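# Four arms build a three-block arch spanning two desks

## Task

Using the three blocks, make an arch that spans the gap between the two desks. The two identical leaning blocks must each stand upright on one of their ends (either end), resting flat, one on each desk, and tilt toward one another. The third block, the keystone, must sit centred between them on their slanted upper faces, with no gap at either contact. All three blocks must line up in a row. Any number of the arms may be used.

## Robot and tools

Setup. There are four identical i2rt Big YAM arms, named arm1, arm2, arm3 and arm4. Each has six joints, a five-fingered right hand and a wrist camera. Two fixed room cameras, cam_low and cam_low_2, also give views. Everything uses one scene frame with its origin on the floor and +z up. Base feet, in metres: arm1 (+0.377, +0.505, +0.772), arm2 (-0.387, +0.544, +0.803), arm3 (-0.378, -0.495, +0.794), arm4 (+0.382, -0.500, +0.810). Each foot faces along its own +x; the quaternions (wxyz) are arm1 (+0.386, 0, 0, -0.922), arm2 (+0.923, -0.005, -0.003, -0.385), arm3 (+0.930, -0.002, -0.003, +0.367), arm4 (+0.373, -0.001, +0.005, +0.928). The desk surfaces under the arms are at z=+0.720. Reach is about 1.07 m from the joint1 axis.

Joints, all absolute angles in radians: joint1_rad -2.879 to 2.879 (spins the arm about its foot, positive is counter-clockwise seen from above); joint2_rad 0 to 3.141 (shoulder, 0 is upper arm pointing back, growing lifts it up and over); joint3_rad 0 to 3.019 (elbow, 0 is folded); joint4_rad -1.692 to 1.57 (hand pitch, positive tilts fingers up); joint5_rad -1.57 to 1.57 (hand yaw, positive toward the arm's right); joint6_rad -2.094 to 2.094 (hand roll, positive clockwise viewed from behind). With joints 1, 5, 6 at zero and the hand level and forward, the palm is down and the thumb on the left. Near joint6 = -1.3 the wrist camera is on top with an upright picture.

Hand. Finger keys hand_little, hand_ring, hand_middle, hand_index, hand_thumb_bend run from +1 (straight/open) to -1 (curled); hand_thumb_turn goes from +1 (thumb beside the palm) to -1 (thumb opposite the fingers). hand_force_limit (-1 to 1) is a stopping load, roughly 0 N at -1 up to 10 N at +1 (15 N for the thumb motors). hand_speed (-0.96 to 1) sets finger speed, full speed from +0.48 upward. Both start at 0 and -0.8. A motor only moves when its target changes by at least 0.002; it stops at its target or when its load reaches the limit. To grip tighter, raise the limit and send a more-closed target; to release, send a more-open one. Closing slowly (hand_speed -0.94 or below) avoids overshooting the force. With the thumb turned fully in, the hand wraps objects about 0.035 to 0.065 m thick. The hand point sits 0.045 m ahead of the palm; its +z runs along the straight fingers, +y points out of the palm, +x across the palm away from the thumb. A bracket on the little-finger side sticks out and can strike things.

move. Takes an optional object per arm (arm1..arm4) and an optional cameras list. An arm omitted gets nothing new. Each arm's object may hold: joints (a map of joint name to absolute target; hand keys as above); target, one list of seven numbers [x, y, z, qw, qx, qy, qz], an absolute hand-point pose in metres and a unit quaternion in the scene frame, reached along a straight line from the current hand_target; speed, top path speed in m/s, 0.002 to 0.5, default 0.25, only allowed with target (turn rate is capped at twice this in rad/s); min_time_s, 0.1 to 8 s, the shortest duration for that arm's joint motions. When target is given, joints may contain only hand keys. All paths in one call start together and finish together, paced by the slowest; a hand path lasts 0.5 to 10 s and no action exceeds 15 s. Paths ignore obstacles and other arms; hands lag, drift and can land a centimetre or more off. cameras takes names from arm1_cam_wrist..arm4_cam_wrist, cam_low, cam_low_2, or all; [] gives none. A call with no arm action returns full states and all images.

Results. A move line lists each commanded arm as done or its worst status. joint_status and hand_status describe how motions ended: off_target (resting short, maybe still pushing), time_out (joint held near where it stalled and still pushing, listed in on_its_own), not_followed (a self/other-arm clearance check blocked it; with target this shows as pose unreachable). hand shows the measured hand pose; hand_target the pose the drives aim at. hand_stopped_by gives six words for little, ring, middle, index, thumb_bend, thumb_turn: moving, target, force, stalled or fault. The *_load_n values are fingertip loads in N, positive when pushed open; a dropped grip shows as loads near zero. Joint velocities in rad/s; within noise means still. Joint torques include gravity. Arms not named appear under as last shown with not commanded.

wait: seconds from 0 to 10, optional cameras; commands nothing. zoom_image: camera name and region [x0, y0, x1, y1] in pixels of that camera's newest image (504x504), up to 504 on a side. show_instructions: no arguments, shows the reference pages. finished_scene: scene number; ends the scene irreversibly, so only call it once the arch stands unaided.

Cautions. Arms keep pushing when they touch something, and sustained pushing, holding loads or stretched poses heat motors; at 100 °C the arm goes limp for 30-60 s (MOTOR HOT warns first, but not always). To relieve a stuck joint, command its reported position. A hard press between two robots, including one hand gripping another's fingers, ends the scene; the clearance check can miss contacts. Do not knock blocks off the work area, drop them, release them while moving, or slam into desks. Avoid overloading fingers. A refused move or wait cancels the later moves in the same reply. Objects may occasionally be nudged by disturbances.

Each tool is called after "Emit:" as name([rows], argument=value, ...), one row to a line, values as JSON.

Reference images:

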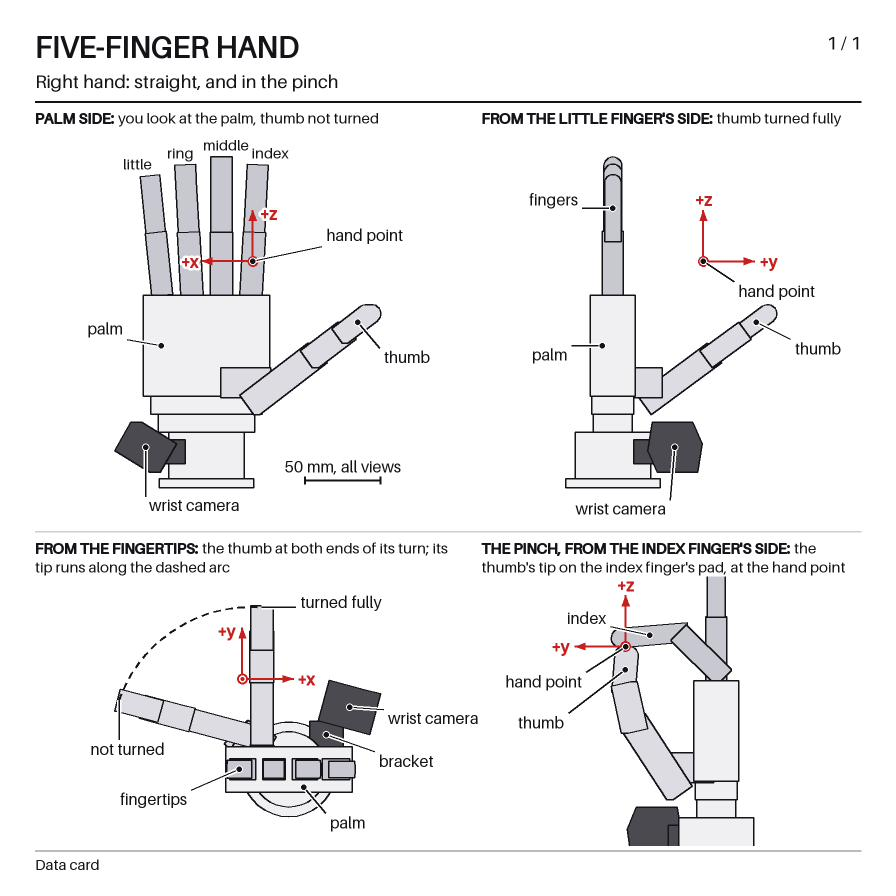

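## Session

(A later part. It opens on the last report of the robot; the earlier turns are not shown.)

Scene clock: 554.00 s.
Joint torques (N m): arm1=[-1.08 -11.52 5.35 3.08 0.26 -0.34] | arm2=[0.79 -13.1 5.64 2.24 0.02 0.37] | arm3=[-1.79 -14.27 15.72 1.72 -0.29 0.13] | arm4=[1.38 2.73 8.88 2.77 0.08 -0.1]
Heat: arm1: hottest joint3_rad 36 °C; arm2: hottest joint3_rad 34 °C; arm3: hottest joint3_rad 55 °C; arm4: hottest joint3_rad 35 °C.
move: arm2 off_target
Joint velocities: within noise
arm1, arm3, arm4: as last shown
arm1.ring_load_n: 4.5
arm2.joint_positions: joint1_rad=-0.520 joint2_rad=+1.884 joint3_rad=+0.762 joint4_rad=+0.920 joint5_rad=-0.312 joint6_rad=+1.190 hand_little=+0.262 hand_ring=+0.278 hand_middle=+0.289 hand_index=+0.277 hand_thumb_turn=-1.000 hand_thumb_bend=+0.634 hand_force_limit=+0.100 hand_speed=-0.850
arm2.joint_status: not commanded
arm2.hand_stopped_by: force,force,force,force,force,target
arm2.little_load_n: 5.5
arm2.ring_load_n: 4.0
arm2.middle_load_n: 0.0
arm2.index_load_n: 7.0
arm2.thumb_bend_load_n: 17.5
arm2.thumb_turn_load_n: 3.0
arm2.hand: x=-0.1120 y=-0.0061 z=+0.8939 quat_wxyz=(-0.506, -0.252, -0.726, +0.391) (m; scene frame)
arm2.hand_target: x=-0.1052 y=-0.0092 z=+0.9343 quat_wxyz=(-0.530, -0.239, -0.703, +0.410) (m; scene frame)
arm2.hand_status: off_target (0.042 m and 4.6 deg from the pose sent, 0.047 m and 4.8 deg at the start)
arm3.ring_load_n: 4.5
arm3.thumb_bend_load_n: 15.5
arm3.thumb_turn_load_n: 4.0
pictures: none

Emit:
move(arm2={"target":[-0.125,-0.022,0.925,0.5300,0.2394,0.7027,-0.4108],"speed":0.06})

Emit:
move(arm2={"target":[-0.125,-0.022,0.895,0.5300,0.2394,0.7027,-0.4108],"speed":0.06}, cameras=["cam_low","cam_low_2"])

Emit:
zoom_image(camera="cam_low_2", region=[205, 205, 280, 235])

Emit:
zoom_image(camera="cam_low_2", region=[185, 255, 300, 285])

Emit:
zoom_image(camera="cam_low", region=[240, 205, 290, 305])

Scene clock: 559.80 s.
Joint torques (N m): arm1=[-1.38 -11.69 5.37 3.11 0.26 -0.34] | arm2=[-0.85 -10.75 6.84 2.67 -0.26 0.34] | arm3=[-1.79 -14.39 15.64 1.73 -0.27 0.12] | arm4=[1.32 2.67 8.85 2.77 0.11 -0.08]
Heat: arm1: hottest joint3_rad 36 °C; arm2: hottest joint3_rad 33 °C; arm3: hottest joint3_rad 55 °C; arm4: hottest joint3_rad 35 °C.
move: arm2 off_target
Joint velocities: within noise
arm1.joint_positions: joint1_rad=+0.546 joint2_rad=+1.788 joint3_rad=+0.658 joint4_rad=+0.915 joint5_rad=+0.426 joint6_rad=-1.224 hand_little=+0.261 hand_ring=+0.278 hand_middle=+0.290 hand_index=+0.275 hand_thumb_turn=-1.000 hand_thumb_bend=+0.644 hand_force_limit=+0.100 hand_speed=-0.850
arm1.joint_status: not commanded
arm1.hand_stopped_by: force,force,force,force,force,target
arm1.little_load_n: 5.0
arm1.ring_load_n: 4.5
arm1.middle_load_n: 0.0
arm1.index_load_n: 6.5
arm1.thumb_bend_load_n: 15.0
arm1.thumb_turn_load_n: 8.5
arm1.hand: x=+0.1322 y=-0.0018 z=+0.8140 quat_wxyz=(+0.531, +0.246, -0.733, +0.348) (m; scene frame)
arm1.hand_target: x=+0.1260 y=-0.0056 z=+0.8319 quat_wxyz=(+0.549, +0.243, -0.716, +0.355) (m; scene frame)
arm1.hand_status: not commanded
arm2.joint_positions: joint1_rad=-0.552 joint2_rad=+1.884 joint3_rad=+0.762 joint4_rad=+0.920 joint5_rad=-0.354 joint6_rad=+1.186 hand_little=+0.262 hand_ring=+0.278 hand_middle=+0.289 hand_index=+0.277 hand_thumb_turn=-1.000 hand_thumb_bend=+0.634 hand_force_limit=+0.100 hand_speed=-0.850
arm2.joint_status: not commanded
arm2.hand_stopped_by: force,force,force,force,force,target
arm2.little_load_n: 5.5
arm2.ring_load_n: 4.5
arm2.middle_load_n: 0.0
arm2.index_load_n: 7.0
arm2.thumb_bend_load_n: 17.0
arm2.thumb_turn_load_n: 3.0
arm2.hand: x=-0.1246 y=-0.0080 z=+0.8947 quat_wxyz=(-0.510, -0.250, -0.726, +0.388) (m; scene frame)
arm2.hand_target: x=-0.1255 y=-0.0208 z=+0.9249 quat_wxyz=(-0.529, -0.239, -0.703, +0.411) (m; scene frame)
arm2.hand_status: off_target (0.033 m and 4.5 deg from the pose sent, 0.037 m and 4.6 deg at the start)
arm3: as last shown
arm3.ring_load_n: 4.0
arm3.thumb_turn_load_n: 4.5
arm4.joint_positions: joint1_rad=-0.413 joint2_rad=+0.602 joint3_rad=+1.437 joint4_rad=-1.316 joint5_rad=+0.076 joint6_rad=-0.995 hand_little=+1.000 hand_ring=+1.000 hand_middle=+1.000 hand_index=+1.000 hand_thumb_turn=+1.000 hand_thumb_bend=+1.000 hand_force_limit=+0.000 hand_speed=-0.800
arm4.joint_status: not commanded
arm4.hand_stopped_by: target,target,target,target,target,target
arm4.little_load_n: 0.0
arm4.ring_load_n: 0.0
arm4.middle_load_n: 0.0
arm4.index_load_n: 0.0
arm4.thumb_bend_load_n: 0.0
arm4.thumb_turn_load_n: 0.0
arm4.hand: x=+0.3469 y=-0.2802 z=+1.3173 quat_wxyz=(-0.482, +0.672, +0.532, +0.181) (m; scene frame)
arm4.hand_target: x=+0.3475 y=-0.2816 z=+1.3260 quat_wxyz=(-0.491, +0.668, +0.528, +0.184) (m; scene frame)
arm4.hand_status: not commanded
pictures: none

Scene clock: 561.03 s.
Joint torques (N m): arm1=[-1.44 -11.87 5.39 3.12 0.25 -0.35] | arm2=[-0.85 -10.93 6.32 2.99 -0.25 0.34] | arm3=[-1.79 -14.27 15.65 1.7 -0.26 0.12] | arm4=[1.55 2.73 8.87 2.81 0.09 -0.11]
Heat: arm1: hottest joint3_rad 36 °C; arm2: hottest joint3_rad 33 °C; arm3: hottest joint3_rad 55 °C; arm4: hottest joint3_rad 35 °C.
move: arm2 off_target
Joint velocities: within noise
arm1, arm4: as last shown
arm1.thumb_turn_load_n: 8.0
arm2.joint_positions: joint1_rad=-0.552 joint2_rad=+1.968 joint3_rad=+0.762 joint4_rad=+0.996 joint5_rad=-0.355 joint6_rad=+1.185 hand_little=+0.262 hand_ring=+0.278 hand_middle=+0.289 hand_index=+0.277 hand_thumb_turn=-1.000 hand_thumb_bend=+0.634 hand_force_limit=+0.100 hand_speed=-0.850
arm2.joint_status: not commanded
arm2.hand_stopped_by: force,force,force,force,force,target
arm2.little_load_n: 5.5
arm2.ring_load_n: 4.5
arm2.middle_load_n: 0.0
arm2.index_load_n: 7.0
arm2.thumb_bend_load_n: 17.5
arm2.thumb_turn_load_n: 3.0
arm2.hand: x=-0.1249 y=-0.0063 z=+0.8638 quat_wxyz=(-0.509, -0.251, -0.728, +0.386) (m; scene frame)
arm2.hand_target: x=-0.1255 y=-0.0206 z=+0.8949 quat_wxyz=(-0.530, -0.239, -0.703, +0.410) (m; scene frame)
arm2.hand_status: off_target (0.035 m and 4.9 deg from the pose sent, 0.014 m and 4.5 deg at the start)
arm3.joint_positions: joint1_rad=+1.305 joint2_rad=+1.409 joint3_rad=+0.987 joint4_rad=-0.335 joint5_rad=-0.165 joint6_rad=-0.116 hand_little=+0.261 hand_ring=+0.276 hand_middle=+0.288 hand_index=+0.276 hand_thumb_turn=-1.000 hand_thumb_bend=+0.633 hand_force_limit=+0.100 hand_speed=-0.850
arm3.joint_status: not commanded
arm3.hand_stopped_by: force,force,force,force,force,target
arm3.little_load_n: 4.0
arm3.ring_load_n: 4.0
arm3.middle_load_n: 0.0
arm3.index_load_n: 8.0
arm3.thumb_bend_load_n: 15.5
arm3.thumb_turn_load_n: 4.5
arm3.hand: x=-0.6714 y=-0.0584 z=+0.9250 quat_wxyz=(-0.372, +0.865, +0.304, -0.145) (m; scene frame)
arm3.hand_target: x=-0.6782 y=-0.0332 z=+0.9804 quat_wxyz=(-0.422, +0.843, +0.300, -0.149) (m; scene frame)
arm3.hand_status: not commanded
pictures: cam_low, cam_low_2

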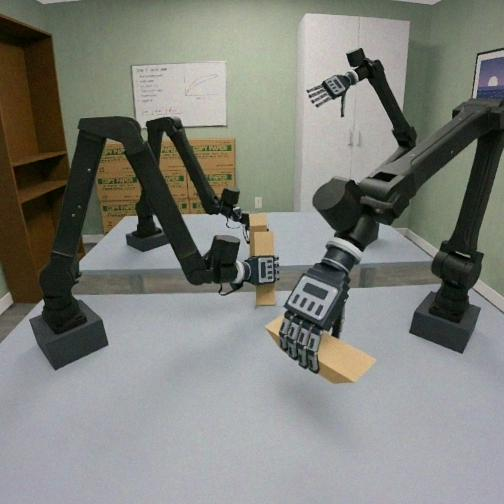

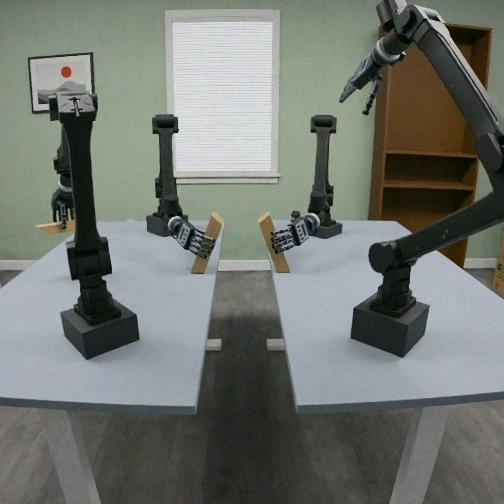

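Scaled by 6.720 from the camera's 504x504 image, which has a finer 720x720 frame.

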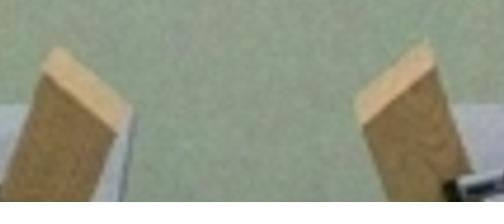

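Scaled by 4.383 from the camera's 504x504 image, which has a finer 720x720 frame.

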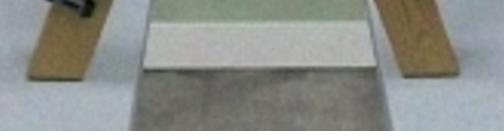

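Scaled by 5.040 from the camera's 504x504 image, which has a finer 720x720 frame.

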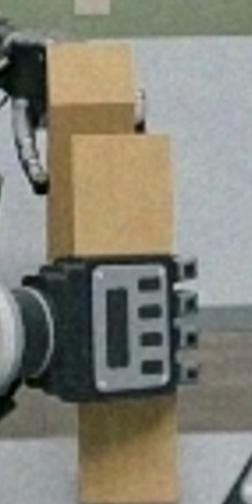

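Emit:
move(arm2={"target":[-0.109,-0.012,0.925,0.5300,0.2394,0.7027,-0.4108],"speed":0.06})

Emit:
move(arm2={"target":[-0.109,-0.012,0.895,0.5300,0.2394,0.7027,-0.4108],"speed":0.06}, cameras=["cam_low","cam_low_2"])

Emit:
zoom_image(camera="cam_low_2", region=[205, 205, 280, 235])

Emit:
zoom_image(camera="cam_low_2", region=[185, 255, 300, 285])

Emit:
zoom_image(camera="cam_low", region=[240, 205, 290, 305])

Scene clock: 571.10 s.
Joint torques (N m): arm1=[-1.26 -11.75 5.37 3.08 0.26 -0.34] | arm2=[0.56 -12.92 5.57 1.81 0.01 0.39] | arm3=[-1.79 -14.21 15.71 1.74 -0.26 0.13] | arm4=[1.49 2.9 8.95 2.85 0.07 -0.11]
Heat: arm1: hottest joint3_rad 36 °C; arm2: hottest joint3_rad 33 °C; arm3: hottest joint3_rad 55 °C; arm4: hottest joint3_rad 35 °C.
move: arm2 off_target
Joint velocities: within noise
arm1, arm3, arm4: as last shown
arm1.thumb_bend_load_n: 14.5
arm2.joint_positions: joint1_rad=-0.529 joint2_rad=+1.908 joint3_rad=+0.762 joint4_rad=+0.957 joint5_rad=-0.322 joint6_rad=+1.185 hand_little=+0.262 hand_ring=+0.278 hand_middle=+0.289 hand_index=+0.277 hand_thumb_turn=-1.000 hand_thumb_bend=+0.634 hand_force_limit=+0.100 hand_speed=-0.850
arm2.joint_status: not commanded
arm2.hand_stopped_by: force,force,force,force,force,target
arm2.little_load_n: 5.5
arm2.ring_load_n: 4.0
arm2.middle_load_n: 0.0
arm2.index_load_n: 7.0
arm2.thumb_bend_load_n: 17.5
arm2.thumb_turn_load_n: 3.0
arm2.hand: x=-0.1157 y=-0.0073 z=+0.8887 quat_wxyz=(-0.509, -0.248, -0.723, +0.396) (m; scene frame)
arm2.hand_target: x=-0.1091 y=-0.0112 z=+0.9243 quat_wxyz=(-0.530, -0.239, -0.703, +0.410) (m; scene frame)
arm2.hand_status: off_target (0.037 m and 3.8 deg from the pose sent, 0.063 m and 4.9 deg at the start)
arm3.little_load_n: 4.5
arm3.ring_load_n: 4.5
arm3.thumb_bend_load_n: 15.0
arm3.thumb_turn_load_n: 4.0
arm4.thumb_turn_load_n: -0.5
pictures: none

Scene clock: 572.37 s.
Joint torques (N m): arm1=[-1.14 -11.69 5.34 3.15 0.26 -0.34] | arm2=[0.56 -10.99 5.34 2.93 0.01 0.4] | arm3=[-1.73 -14.15 15.68 1.76 -0.26 0.11] | arm4=[1.79 2.67 8.95 2.82 0.06 -0.09]
Heat: arm1: hottest joint3_rad 36 °C; arm2: hottest joint3_rad 33 °C; arm3: hottest joint3_rad 55 °C; arm4: hottest joint3_rad 35 °C.
move: arm2 off_target
Joint velocities: within noise
arm1, arm3, arm4: as last shown
arm1.thumb_bend_load_n: 15.0
arm2.joint_positions: joint1_rad=-0.529 joint2_rad=+1.964 joint3_rad=+0.762 joint4_rad=+1.007 joint5_rad=-0.322 joint6_rad=+1.185 hand_little=+0.262 hand_ring=+0.278 hand_middle=+0.289 hand_index=+0.277 hand_thumb_turn=-1.000 hand_thumb_bend=+0.634 hand_force_limit=+0.100 hand_speed=-0.850
arm2.joint_status: not commanded
arm2.hand_stopped_by: force,force,force,force,force,target
arm2.little_load_n: 5.5
arm2.ring_load_n: 4.5
arm2.middle_load_n: 0.0
arm2.index_load_n: 7.0
arm2.thumb_bend_load_n: 17.5
arm2.thumb_turn_load_n: 3.0
arm2.hand: x=-0.1160 y=-0.0061 z=+0.8679 quat_wxyz=(-0.508, -0.249, -0.724, +0.394) (m; scene frame)
arm2.hand_target: x=-0.1092 y=-0.0111 z=+0.8948 quat_wxyz=(-0.530, -0.239, -0.703, +0.410) (m; scene frame)
arm2.hand_status: off_target (0.029 m and 4.2 deg from the pose sent, 0.010 m and 3.8 deg at the start)
arm3.ring_load_n: 4.0
arm4.thumb_bend_load_n: 0.5
arm4.thumb_turn_load_n: 0.0
pictures: cam_low, cam_low_2

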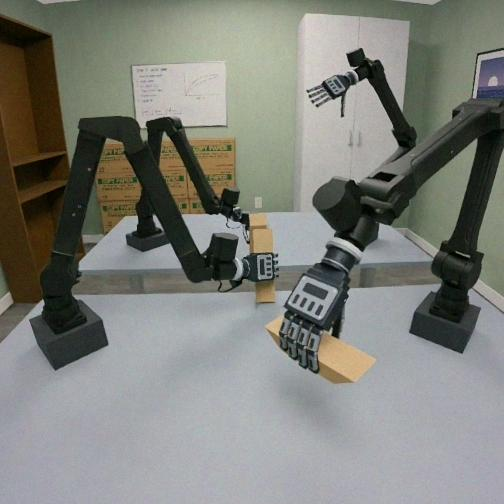

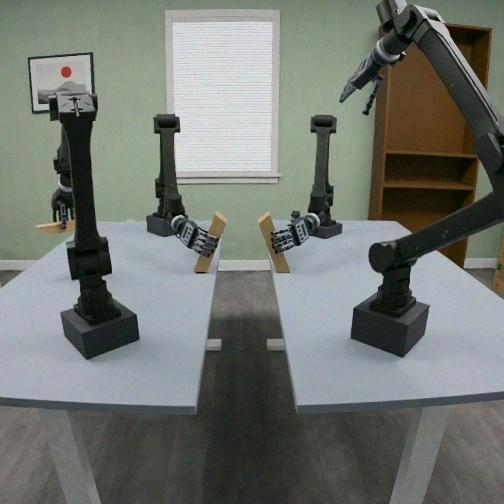

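Scaled by 6.720 from the camera's 504x504 image, which has a finer 720x720 frame.

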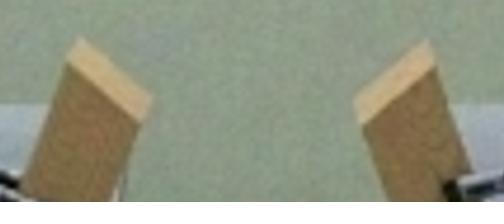

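Scaled by 4.383 from the camera's 504x504 image, which has a finer 720x720 frame.

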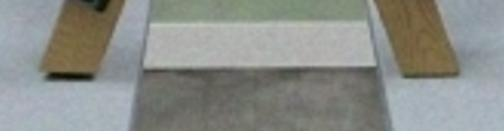

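Scaled by 5.040 from the camera's 504x504 image, which has a finer 720x720 frame.

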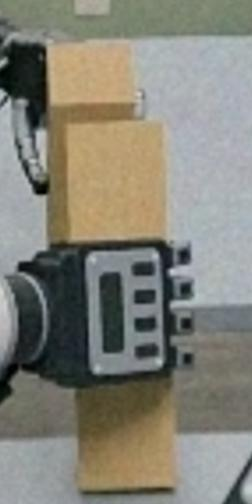

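Emit:
move(arm2={"target":[-0.122,-0.016,0.905,0.5342,0.2419,0.6995,-0.4094],"speed":0.06})

Emit:
move(arm2={"target":[-0.122,-0.016,0.890,0.5342,0.2419,0.6995,-0.4094],"speed":0.06}, cameras=["cam_low","cam_low_2"])

Emit:
zoom_image(camera="cam_low_2", region=[205, 205, 280, 235])

Emit:
zoom_image(camera="cam_low_2", region=[185, 255, 300, 285])

Emit:
zoom_image(camera="cam_low", region=[240, 205, 290, 305])

Scene clock: 586.67 s.
Joint torques (N m): arm1=[-1.38 -11.52 5.38 3.08 0.28 -0.34] | arm2=[-0.91 -12.69 5.34 2.39 -0.23 0.45] | arm3=[-1.61 -14.21 15.66 1.72 -0.26 0.13] | arm4=[1.44 2.37 8.8 2.81 0.1 -0.1]
Heat: arm1: hottest joint3_rad 36 °C; arm2: hottest joint3_rad 33 °C; arm3: hottest joint3_rad 55 °C; arm4: hottest joint3_rad 35 °C.
move: arm2 off_target
Joint velocities: within noise
arm1, arm3, arm4: as last shown
arm1.ring_load_n: 4.0
arm1.index_load_n: 6.0
arm2.joint_positions: joint1_rad=-0.540 joint2_rad=+1.964 joint3_rad=+0.762 joint4_rad=+1.007 joint5_rad=-0.347 joint6_rad=+1.185 hand_little=+0.262 hand_ring=+0.278 hand_middle=+0.289 hand_index=+0.277 hand_thumb_turn=-1.000 hand_thumb_bend=+0.634 hand_force_limit=+0.100 hand_speed=-0.850
arm2.joint_status: not commanded
arm2.hand_stopped_by: force,force,force,force,force,target
arm2.little_load_n: 5.5
arm2.ring_load_n: 4.0
arm2.middle_load_n: 0.0
arm2.index_load_n: 7.0
arm2.thumb_bend_load_n: 17.0
arm2.thumb_turn_load_n: 3.0
arm2.hand: x=-0.1188 y=-0.0050 z=+0.8684 quat_wxyz=(-0.512, -0.246, -0.725, +0.390) (m; scene frame)
arm2.hand_target: x=-0.1221 y=-0.0151 z=+0.9044 quat_wxyz=(-0.534, -0.241, -0.700, +0.409) (m; scene frame)
arm2.hand_status: off_target (0.038 m and 4.5 deg from the pose sent, 0.039 m and 4.6 deg at the start)
arm3.ring_load_n: 4.5
arm3.thumb_bend_load_n: 15.5
arm4.thumb_bend_load_n: 0.0
pictures: none

Scene clock: 587.90 s.
Joint torques (N m): arm1=[-1.26 -11.58 5.35 3.06 0.27 -0.35] | arm2=[-0.97 -10.81 5.41 2.92 -0.22 0.47] | arm3=[-1.73 -14.21 15.68 1.69 -0.27 0.13] | arm4=[1.38 2.73 8.96 2.74 0.06 -0.1]
Heat: arm1: hottest joint3_rad 36 °C; arm2: hottest joint3_rad 33 °C; arm3: hottest joint3_rad 55 °C; arm4: hottest joint3_rad 35 °C.
move: arm2 off_target
Joint velocities: within noise
arm1, arm3, arm4: as last shown
arm1.ring_load_n: 4.5
arm1.index_load_n: 6.5
arm2.joint_positions: joint1_rad=-0.540 joint2_rad=+1.982 joint3_rad=+0.762 joint4_rad=+1.032 joint5_rad=-0.347 joint6_rad=+1.185 hand_little=+0.262 hand_ring=+0.278 hand_middle=+0.289 hand_index=+0.277 hand_thumb_turn=-1.000 hand_thumb_bend=+0.634 hand_force_limit=+0.100 hand_speed=-0.850
arm2.joint_status: not commanded
arm2.hand_stopped_by: force,force,force,force,force,target
arm2.little_load_n: 5.5
arm2.ring_load_n: 4.5
arm2.middle_load_n: 0.0
arm2.index_load_n: 7.0
arm2.thumb_bend_load_n: 17.5
arm2.thumb_turn_load_n: 3.0
arm2.hand: x=-0.1188 y=-0.0046 z=+0.8635 quat_wxyz=(-0.513, -0.244, -0.723, +0.392) (m; scene frame)
arm2.hand_target: x=-0.1222 y=-0.0152 z=+0.8898 quat_wxyz=(-0.534, -0.241, -0.700, +0.409) (m; scene frame)
arm2.hand_status: off_target (0.029 m and 4.2 deg from the pose sent, 0.024 m and 4.5 deg at the start)
arm3.little_load_n: 4.0
arm3.ring_load_n: 4.0
arm3.thumb_bend_load_n: 15.0
arm3.thumb_turn_load_n: 4.5
pictures: cam_low, cam_low_2

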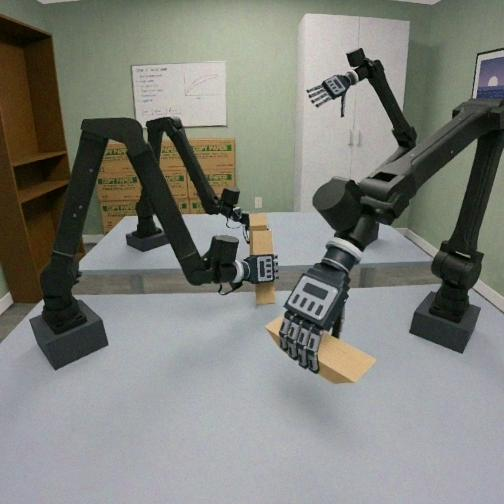

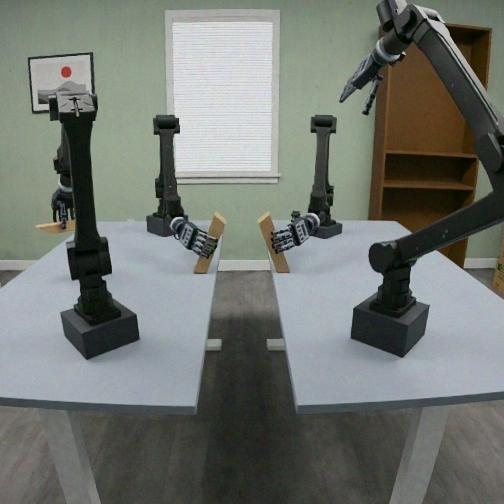

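Scaled by 6.720 from the camera's 504x504 image, which has a finer 720x720 frame.

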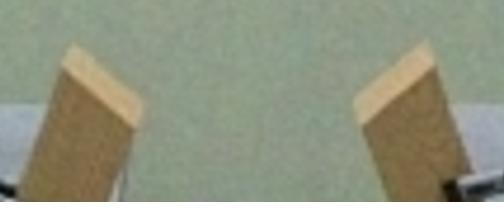

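Scaled by 4.383 from the camera's 504x504 image, which has a finer 720x720 frame.

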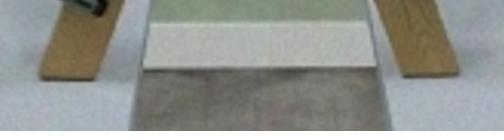

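Scaled by 5.040 from the camera's 504x504 image, which has a finer 720x720 frame.

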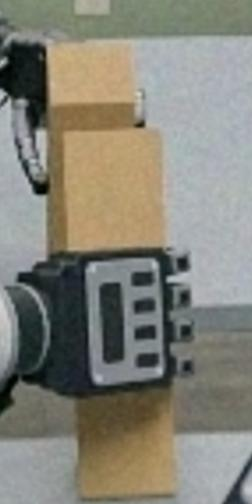

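Emit:
move(arm2={"target":[-0.122,-0.016,0.881,0.5342,0.2419,0.6995,-0.4094],"speed":0.04}, arm1={"target":[0.126,-0.006,0.829,0.5496,0.2433,-0.7157,0.3556],"speed":0.04}, cameras=["cam_low","cam_low_2"])

Emit:
zoom_image(camera="cam_low_2", region=[205, 205, 280, 235])

Emit:
zoom_image(camera="cam_low_2", region=[185, 255, 300, 285])

Emit:
zoom_image(camera="cam_low", region=[240, 205, 290, 305])

Scene clock: 595.50 s.
Joint torques (N m): arm1=[-1.32 -11.46 5.35 3.1 0.26 -0.34] | arm2=[-0.97 -10.34 5.55 2.76 -0.14 0.47] | arm3=[-1.55 -14.21 15.66 1.72 -0.26 0.11] | arm4=[1.44 2.55 8.84 2.78 0.08 -0.09]
Heat: arm1: hottest joint3_rad 36 °C; arm2: hottest joint3_rad 32 °C; arm3: hottest joint3_rad 55 °C; arm4: hottest joint3_rad 35 °C.
move: arm1 off_target; arm2 off_target
Joint velocities: within noise
arm1.joint_positions: joint1_rad=+0.546 joint2_rad=+1.793 joint3_rad=+0.658 joint4_rad=+0.925 joint5_rad=+0.426 joint6_rad=-1.224 hand_little=+0.261 hand_ring=+0.278 hand_middle=+0.290 hand_index=+0.275 hand_thumb_turn=-1.000 hand_thumb_bend=+0.644 hand_force_limit=+0.100 hand_speed=-0.850
arm1.joint_status: not commanded
arm1.hand_stopped_by: force,force,force,force,force,target
arm1.little_load_n: 5.0
arm1.ring_load_n: 4.5
arm1.middle_load_n: 0.0
arm1.index_load_n: 6.5
arm1.thumb_bend_load_n: 15.0
arm1.thumb_turn_load_n: 8.0
arm1.hand: x=+0.1321 y=-0.0022 z=+0.8132 quat_wxyz=(+0.531, +0.245, -0.732, +0.350) (m; scene frame)
arm1.hand_target: x=+0.1260 y=-0.0056 z=+0.8290 quat_wxyz=(+0.549, +0.243, -0.716, +0.355) (m; scene frame)
arm1.hand_status: off_target (0.017 m and 2.9 deg from the pose sent, 0.017 m and 3.1 deg at the start)
arm2.joint_positions: joint1_rad=-0.540 joint2_rad=+1.997 joint3_rad=+0.762 joint4_rad=+1.061 joint5_rad=-0.349 joint6_rad=+1.185 hand_little=+0.262 hand_ring=+0.278 hand_middle=+0.289 hand_index=+0.277 hand_thumb_turn=-1.000 hand_thumb_bend=+0.634 hand_force_limit=+0.100 hand_speed=-0.850
arm2.joint_status: not commanded
arm2.hand_stopped_by: force,force,force,force,force,target
arm2.little_load_n: 4.5
arm2.ring_load_n: 3.5
arm2.middle_load_n: 0.0
arm2.index_load_n: 8.0
arm2.thumb_bend_load_n: 16.5
arm2.thumb_turn_load_n: 4.5
arm2.hand: x=-0.1186 y=-0.0042 z=+0.8619 quat_wxyz=(-0.517, -0.241, -0.720, +0.396) (m; scene frame)
arm2.hand_target: x=-0.1222 y=-0.0152 z=+0.8808 quat_wxyz=(-0.534, -0.241, -0.700, +0.409) (m; scene frame)
arm2.hand_status: off_target (0.023 m and 3.4 deg from the pose sent, 0.021 m and 4.2 deg at the start)
arm3, arm4: as last shown
arm3.little_load_n: 4.5
arm4.middle_load_n: 0.5
pictures: cam_low, cam_low_2

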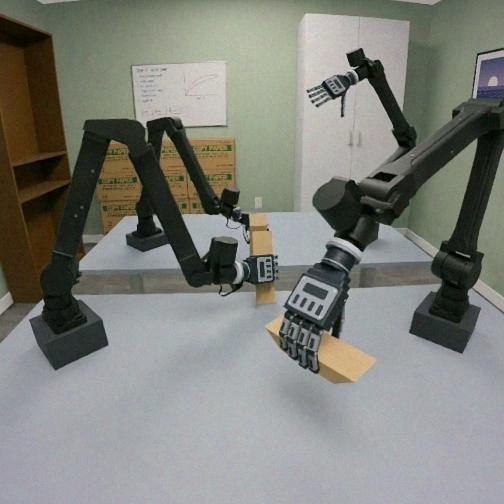

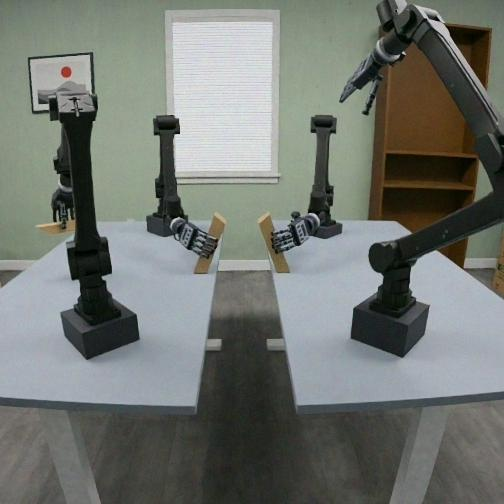

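Scaled by 6.720 from the camera's 504x504 image, which has a finer 720x720 frame.

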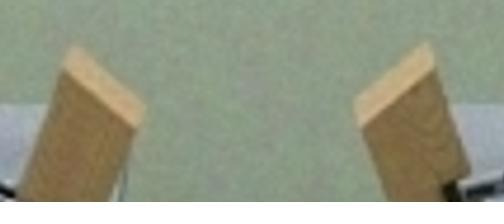

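Scaled by 4.383 from the camera's 504x504 image, which has a finer 720x720 frame.

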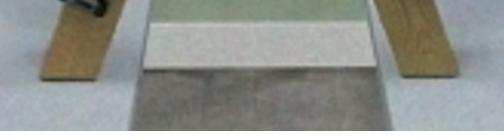

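Scaled by 5.040 from the camera's 504x504 image, which has a finer 720x720 frame.

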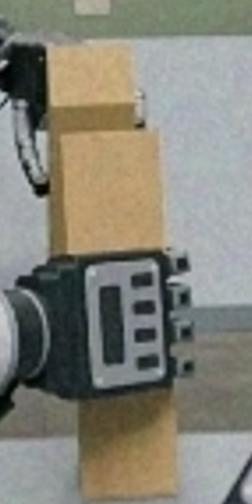

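Emit:
move(arm2={"target":[-0.122,-0.018,0.884,0.5320,0.2470,0.7033,-0.4030],"speed":0.04}, cameras=["cam_low","cam_low_2"])

Emit:
zoom_image(camera="cam_low_2", region=[205, 205, 280, 235])

Emit:
zoom_image(camera="cam_low_2", region=[185, 255, 300, 285])

Emit:
zoom_image(camera="cam_low", region=[240, 205, 290, 305])

Scene clock: 605.43 s.
Joint torques (N m): arm1=[-1.2 -11.46 5.23 3.08 0.26 -0.35] | arm2=[-1.14 -11.34 5.87 1.55 -0.18 0.46] | arm3=[-1.73 -14.33 15.71 1.68 -0.27 0.13] | arm4=[1.55 2.9 8.94 2.81 0.09 -0.09]
Heat: arm1: hottest joint3_rad 36 °C; arm2: hottest joint3_rad 32 °C; arm3: hottest joint3_rad 55 °C; arm4: hottest joint3_rad 35 °C.
move: arm2 off_target
Joint velocities: within noise
arm1, arm3, arm4: as last shown
arm1.ring_load_n: 4.0
arm2.joint_positions: joint1_rad=-0.540 joint2_rad=+1.997 joint3_rad=+0.762 joint4_rad=+1.060 joint5_rad=-0.349 joint6_rad=+1.189 hand_little=+0.262 hand_ring=+0.278 hand_middle=+0.289 hand_index=+0.277 hand_thumb_turn=-1.000 hand_thumb_bend=+0.634 hand_force_limit=+0.100 hand_speed=-0.850
arm2.joint_status: not commanded
arm2.hand_stopped_by: force,force,force,force,force,target
arm2.little_load_n: 5.0
arm2.ring_load_n: 4.0
arm2.middle_load_n: 0.0
arm2.index_load_n: 8.0
arm2.thumb_bend_load_n: 17.0
arm2.thumb_turn_load_n: 3.5
arm2.hand: x=-0.1191 y=-0.0044 z=+0.8618 quat_wxyz=(-0.517, -0.243, -0.720, +0.395) (m; scene frame)
arm2.hand_target: x=-0.1223 y=-0.0173 z=+0.8839 quat_wxyz=(-0.532, -0.247, -0.703, +0.403) (m; scene frame)
arm2.hand_status: off_target (0.026 m and 2.8 deg from the pose sent, 0.026 m and 2.8 deg at the start)
arm3.thumb_bend_load_n: 15.5
arm3.thumb_turn_load_n: 4.0
arm4.middle_load_n: 0.0
pictures: cam_low, cam_low_2

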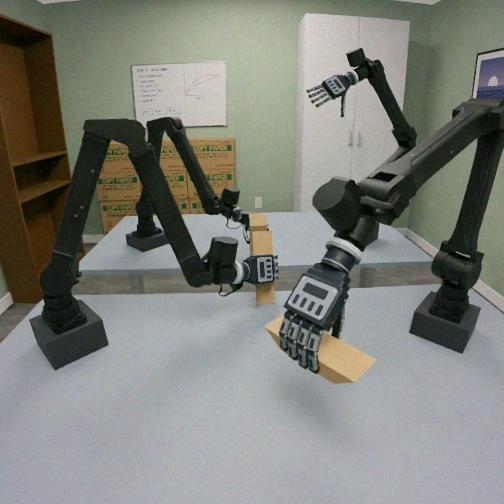

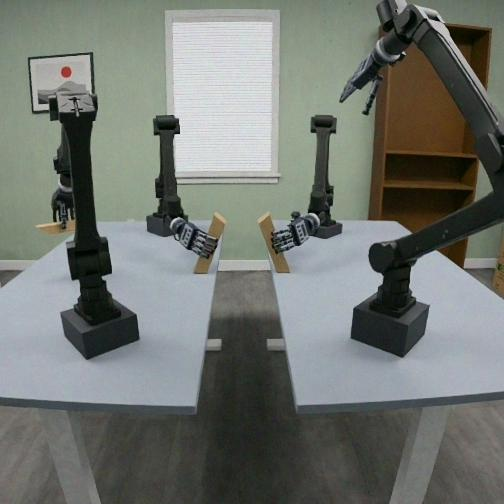

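Scaled by 6.720 from the camera's 504x504 image, which has a finer 720x720 frame.

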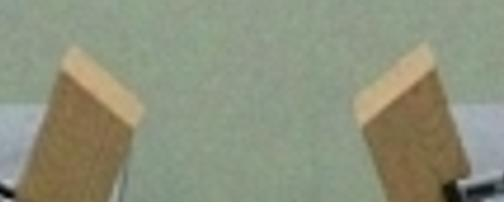

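Scaled by 4.383 from the camera's 504x504 image, which has a finer 720x720 frame.

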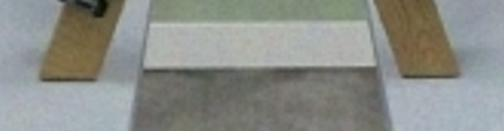

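Scaled by 5.040 from the camera's 504x504 image, which has a finer 720x720 frame.

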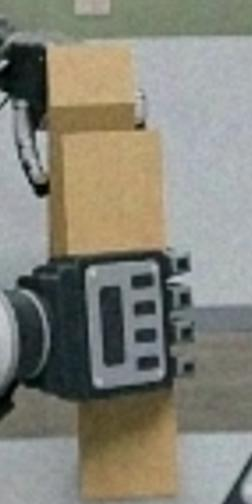

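Emit:
move(arm3={"target":[-0.5,-0.22,1.18,0.4409,-0.8819,-0.1491,0.0746],"speed":0.15})

Emit:
move(arm3={"target":[-0.2,-0.12,1.18,0.4472,-0.8944,0.0,0.0],"speed":0.15}, cameras=["cam_low","cam_low_2","arm4_cam_wrist"])

Scene clock: 620.43 s.
Joint torques (N m): arm1=[-1.32 -11.34 5.26 3.08 0.24 -0.33] | arm2=[-0.85 -11.28 5.83 1.51 -0.16 0.47] | arm3=[-1.55 -0.5 16.17 1.81 -0.13 0.22] | arm4=[1.96 2.55 8.83 2.73 0.08 -0.11]
Heat: arm1: hottest joint3_rad 36 °C; arm2: hottest joint3_rad 32 °C; arm3: hottest joint3_rad 55 °C; arm4: hottest joint3_rad 35 °C.
move: arm3 off_target
Joint velocities: within noise
arm1, arm2: as last shown
arm1.thumb_turn_load_n: 8.5
arm2.thumb_turn_load_n: 4.0
arm3.joint_positions: joint1_rad=+1.120 joint2_rad=+0.705 joint3_rad=+1.077 joint4_rad=-1.097 joint5_rad=-0.036 joint6_rad=-0.025 hand_little=+0.261 hand_ring=+0.276 hand_middle=+0.288 hand_index=+0.276 hand_thumb_turn=-1.000 hand_thumb_bend=+0.633 hand_force_limit=+0.100 hand_speed=-0.850
arm3.joint_status: not commanded
arm3.hand_stopped_by: force,force,force,force,force,target
arm3.little_load_n: 4.5
arm3.ring_load_n: 4.0
arm3.middle_load_n: 0.0
arm3.index_load_n: 8.0
arm3.thumb_bend_load_n: 15.5
arm3.thumb_turn_load_n: 4.5
arm3.hand: x=-0.5008 y=-0.2259 z=+1.1373 quat_wxyz=(-0.404, +0.899, +0.157, -0.070) (m; scene frame)
arm3.hand_target: x=-0.4996 y=-0.2221 z=+1.1789 quat_wxyz=(-0.441, +0.882, +0.149, -0.074) (m; scene frame)
arm3.hand_status: off_target (0.043 m and 4.8 deg from the pose sent, 0.347 m and 21.1 deg at the start)
arm4.joint_positions: joint1_rad=-0.413 joint2_rad=+0.602 joint3_rad=+1.437 joint4_rad=-1.316 joint5_rad=+0.076 joint6_rad=-0.995 hand_little=+1.000 hand_ring=+1.000 hand_middle=+1.000 hand_index=+1.000 hand_thumb_turn=+1.000 hand_thumb_bend=+1.000 hand_force_limit=+0.000 hand_speed=-0.800
arm4.joint_status: not commanded
arm4.hand_stopped_by: target,target,target,target,target,target
arm4.little_load_n: 0.0
arm4.ring_load_n: 0.0
arm4.middle_load_n: 0.0
arm4.index_load_n: 0.0
arm4.thumb_bend_load_n: 0.0
arm4.thumb_turn_load_n: 0.0
arm4.hand: x=+0.3469 y=-0.2802 z=+1.3173 quat_wxyz=(-0.482, +0.672, +0.532, +0.181) (m; scene frame)
arm4.hand_target: x=+0.3475 y=-0.2816 z=+1.3260 quat_wxyz=(-0.491, +0.668, +0.528, +0.184) (m; scene frame)
arm4.hand_status: not commanded
pictures: none

Scene clock: 623.43 s.
Joint torques (N m): arm1=[-1.2 -11.52 5.27 3.06 0.26 -0.32] | arm2=[-1.08 -11.28 5.9 1.48 -0.16 0.46] | arm3=[-1.32 -5.77 16.61 2.54 -0.67 0.14] | arm4=[1.73 2.78 8.85 2.73 0.06 -0.09]
Heat: arm1: hottest joint3_rad 36 °C; arm2: hottest joint3_rad 32 °C; arm3: hottest joint3_rad 55 °C; arm4: hottest joint3_rad 35 °C.
move: arm3 off_target
Joint velocities: within noise
arm1, arm2, arm4: as last shown
arm1.ring_load_n: 4.5
arm1.thumb_bend_load_n: 14.5
arm1.thumb_turn_load_n: 8.0
arm3.joint_positions: joint1_rad=+0.134 joint2_rad=+1.091 joint3_rad=+1.286 joint4_rad=-1.068 joint5_rad=-0.533 joint6_rad=-0.451 hand_little=+0.261 hand_ring=+0.276 hand_middle=+0.288 hand_index=+0.276 hand_thumb_turn=-1.000 hand_thumb_bend=+0.633 hand_force_limit=+0.100 hand_speed=-0.850
arm3.joint_status: not commanded
arm3.hand_stopped_by: force,force,force,force,force,target
arm3.little_load_n: 4.5
arm3.ring_load_n: 4.0
arm3.middle_load_n: 0.0
arm3.index_load_n: 8.0
arm3.thumb_bend_load_n: 15.0
arm3.thumb_turn_load_n: 4.0
arm3.hand: x=-0.2136 y=-0.1339 z=+1.1391 quat_wxyz=(-0.411, +0.911, -0.015, -0.028) (m; scene frame)
arm3.hand_target: x=-0.2018 y=-0.1227 z=+1.1796 quat_wxyz=(-0.447, +0.894, +0.000, +0.000) (m; scene frame)
arm3.hand_status: off_target (0.045 m and 5.9 deg from the pose sent, 0.322 m and 20.3 deg at the start)
pictures: arm4_cam_wrist, cam_low, cam_low_2

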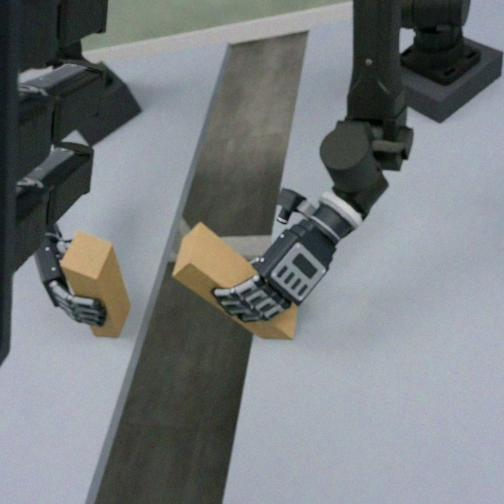

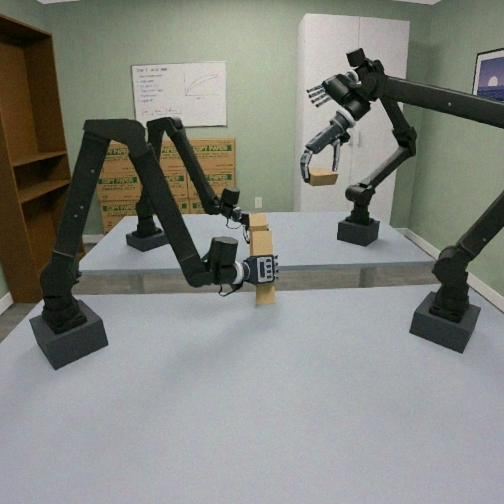

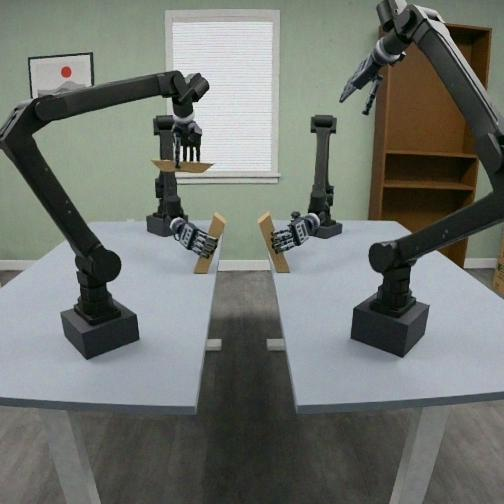

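Emit:
move(arm3={"target":[-0.02,-0.03,1.15,0.4472,-0.8944,0.0,0.0],"speed":0.12}, cameras=["cam_low","cam_low_2","arm4_cam_wrist"])

Emit:
zoom_image(camera="cam_low_2", region=[180, 150, 310, 240])

Emit:
zoom_image(camera="cam_low", region=[210, 110, 330, 230])

Scene clock: 629.40 s.
Joint torques (N m): arm1=[-1.32 -11.11 5.23 3.08 0.25 -0.34] | arm2=[-1.14 -11.28 5.85 1.5 -0.17 0.47] | arm3=[-1.55 -14.68 16.59 1.72 -0.79 0.13] | arm4=[1.55 2.43 8.85 2.77 0.08 -0.1]
Heat: arm1: hottest joint3_rad 36 °C; arm2: hottest joint3_rad 32 °C; arm3: hottest joint3_rad 55 °C; arm4: hottest joint3_rad 35 °C.
move: arm3 off_target
Joint velocities: within noise
arm1, arm2, arm4: as last shown
arm1.thumb_bend_load_n: 15.0
arm2.index_load_n: 7.5
arm3.joint_positions: joint1_rad=-0.020 joint2_rad=+1.580 joint3_rad=+1.675 joint4_rad=-1.026 joint5_rad=-0.640 joint6_rad=-0.587 hand_little=+0.261 hand_ring=+0.276 hand_middle=+0.288 hand_index=+0.276 hand_thumb_turn=-1.000 hand_thumb_bend=+0.633 hand_force_limit=+0.100 hand_speed=-0.850
arm3.joint_status: not commanded
arm3.hand_stopped_by: force,force,force,force,force,target
arm3.little_load_n: 4.5
arm3.ring_load_n: 4.5
arm3.middle_load_n: 0.0
arm3.index_load_n: 8.0
arm3.thumb_bend_load_n: 15.0
arm3.thumb_turn_load_n: 4.5
arm3.hand: x=-0.0364 y=-0.0396 z=+1.1121 quat_wxyz=(-0.420, +0.907, -0.014, -0.028) (m; scene frame)
arm3.hand_target: x=-0.0221 y=-0.0322 z=+1.1500 quat_wxyz=(-0.447, +0.894, +0.000, +0.001) (m; scene frame)
arm3.hand_status: off_target (0.042 m and 4.9 deg from the pose sent, 0.220 m and 5.9 deg at the start)
pictures: arm4_cam_wrist, cam_low, cam_low_2

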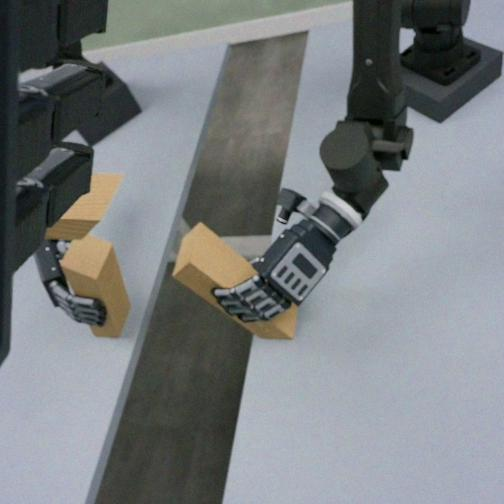

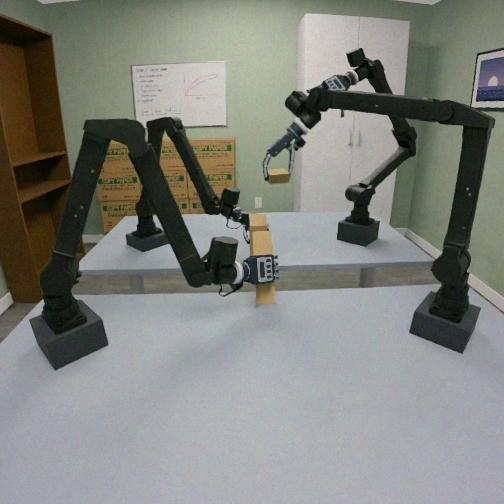

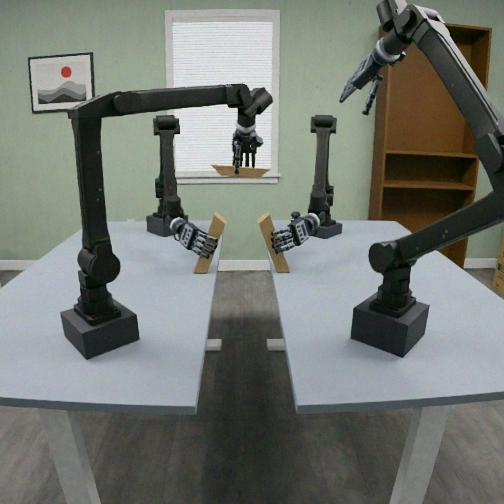

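Scaled by 3.877 from the camera's 504x504 image, which has a finer 720x720 frame.

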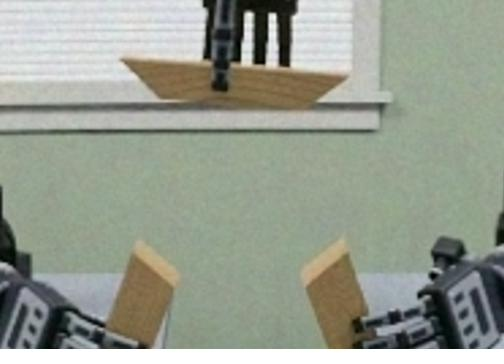

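Scaled by 4.200 from the camera's 504x504 image, which has a finer 720x720 frame.

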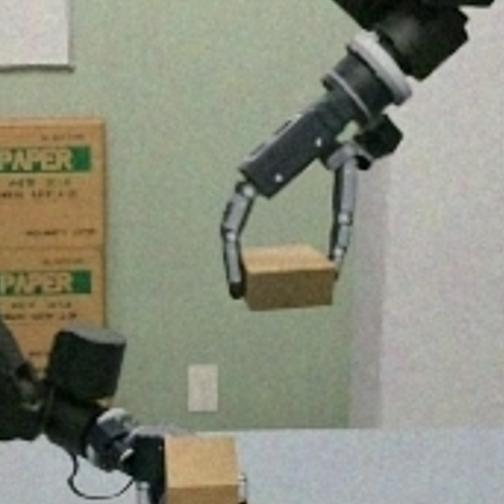

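Emit:
move(arm3={"target":[-0.018,0.010,1.08,0.4472,-0.8944,-0.0160,-0.0320],"speed":0.1}, cameras=["cam_low","cam_low_2","arm4_cam_wrist"])

Emit:
zoom_image(camera="cam_low_2", region=[190, 170, 300, 240])

Emit:
zoom_image(camera="cam_low", region=[230, 160, 310, 240])

Scene clock: 650.13 s.
Joint torques (N m): arm1=[-1.2 -11.28 5.29 3.18 0.26 -0.34] | arm2=[-1.14 -11.4 5.86 1.51 -0.17 0.46] | arm3=[-0.09 -15.74 10.1 2.73 -0.5 0.27] | arm4=[1.55 2.32 8.91 2.8 0.09 -0.1]
Heat: arm1: hottest joint3_rad 36 °C; arm2: hottest joint3_rad 32 °C; arm3: hottest joint3_rad 51 °C; arm4: hottest joint3_rad 35 °C.
move: arm3 off_target
Joint velocities: within noise
arm1, arm2, arm4: as last shown
arm1.thumb_turn_load_n: 8.5
arm2.index_load_n: 8.0
arm3.joint_positions: joint1_rad=+0.032 joint2_rad=+1.626 joint3_rad=+1.606 joint4_rad=-0.804 joint5_rad=-0.562 joint6_rad=-0.583 hand_little=+0.261 hand_ring=+0.276 hand_middle=+0.288 hand_index=+0.276 hand_thumb_turn=-1.000 hand_thumb_bend=+0.633 hand_force_limit=+0.100 hand_speed=-0.850
arm3.joint_status: not commanded
arm3.hand_stopped_by: force,force,force,force,force,target
arm3.little_load_n: 4.5
arm3.ring_load_n: 4.0
arm3.middle_load_n: 0.0
arm3.index_load_n: 8.0
arm3.thumb_bend_load_n: 15.5
arm3.thumb_turn_load_n: 4.5
arm3.hand: x=-0.0175 y=+0.0027 z=+1.0698 quat_wxyz=(-0.434, +0.900, +0.011, +0.024) (m; scene frame)
arm3.hand_target: x=-0.0181 y=+0.0098 z=+1.0800 quat_wxyz=(-0.447, +0.894, +0.016, +0.032) (m; scene frame)
arm3.hand_status: off_target (0.013 m and 1.9 deg from the pose sent, 0.062 m and 8.4 deg at the start)
pictures: arm4_cam_wrist, cam_low, cam_low_2

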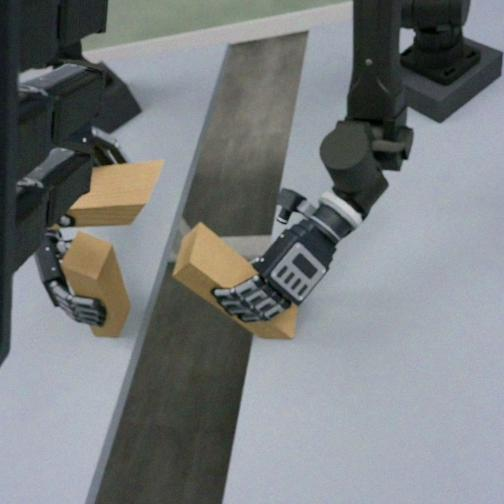

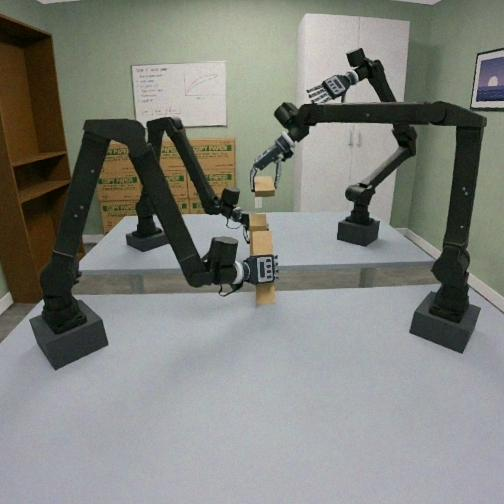

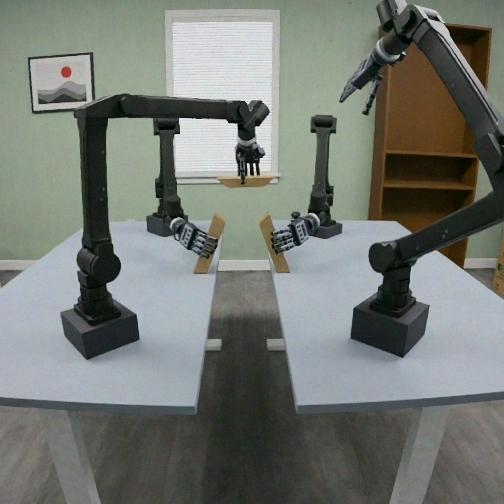

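Scaled by 4.582 from the camera's 504x504 image, which has a finer 720x720 frame.

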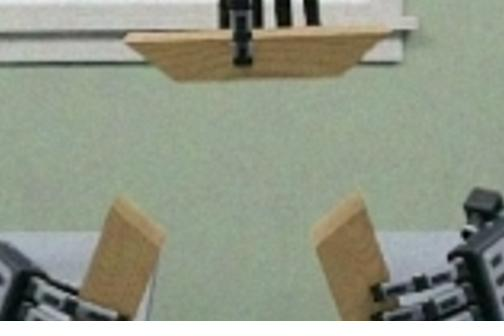

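Scaled by 6.300 from the camera's 504x504 image, which has a finer 720x720 frame.

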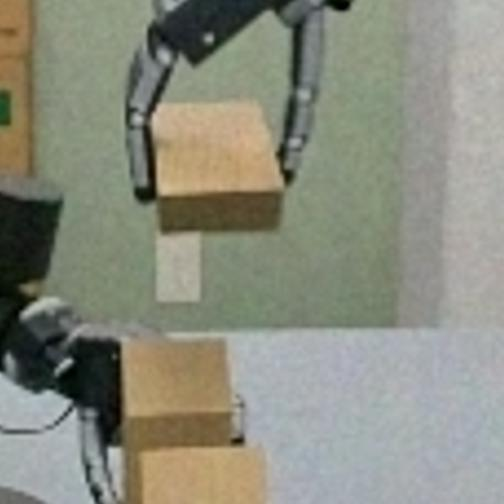

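Emit:
zoom_image(camera="cam_low", region=[250, 165, 290, 205])

Emit:
zoom_image(camera="arm4_cam_wrist", region=[30, 140, 330, 360])

Emit:
zoom_image(camera="cam_low_2", region=[210, 165, 285, 200])

Scaled by 12.600 from the camera's 504x504 image, which has a finer 720x720 frame.

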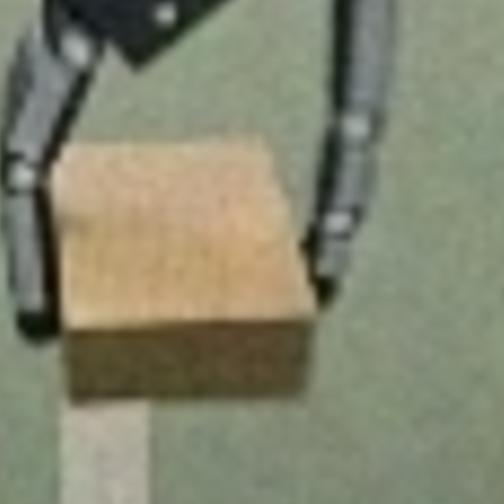

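Scaled by 1.680 from the camera's 504x504 image, which has a finer 720x720 frame.

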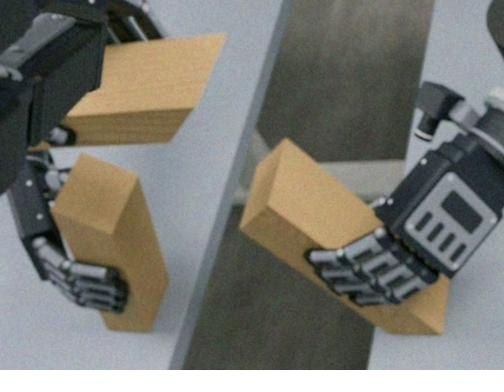

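Scaled by 6.720 from the camera's 504x504 image, which has a finer 720x720 frame.

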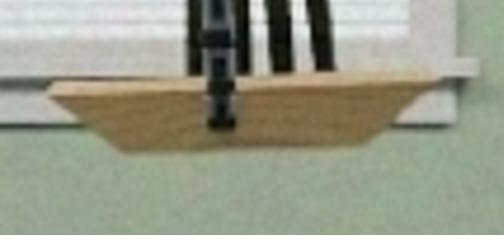

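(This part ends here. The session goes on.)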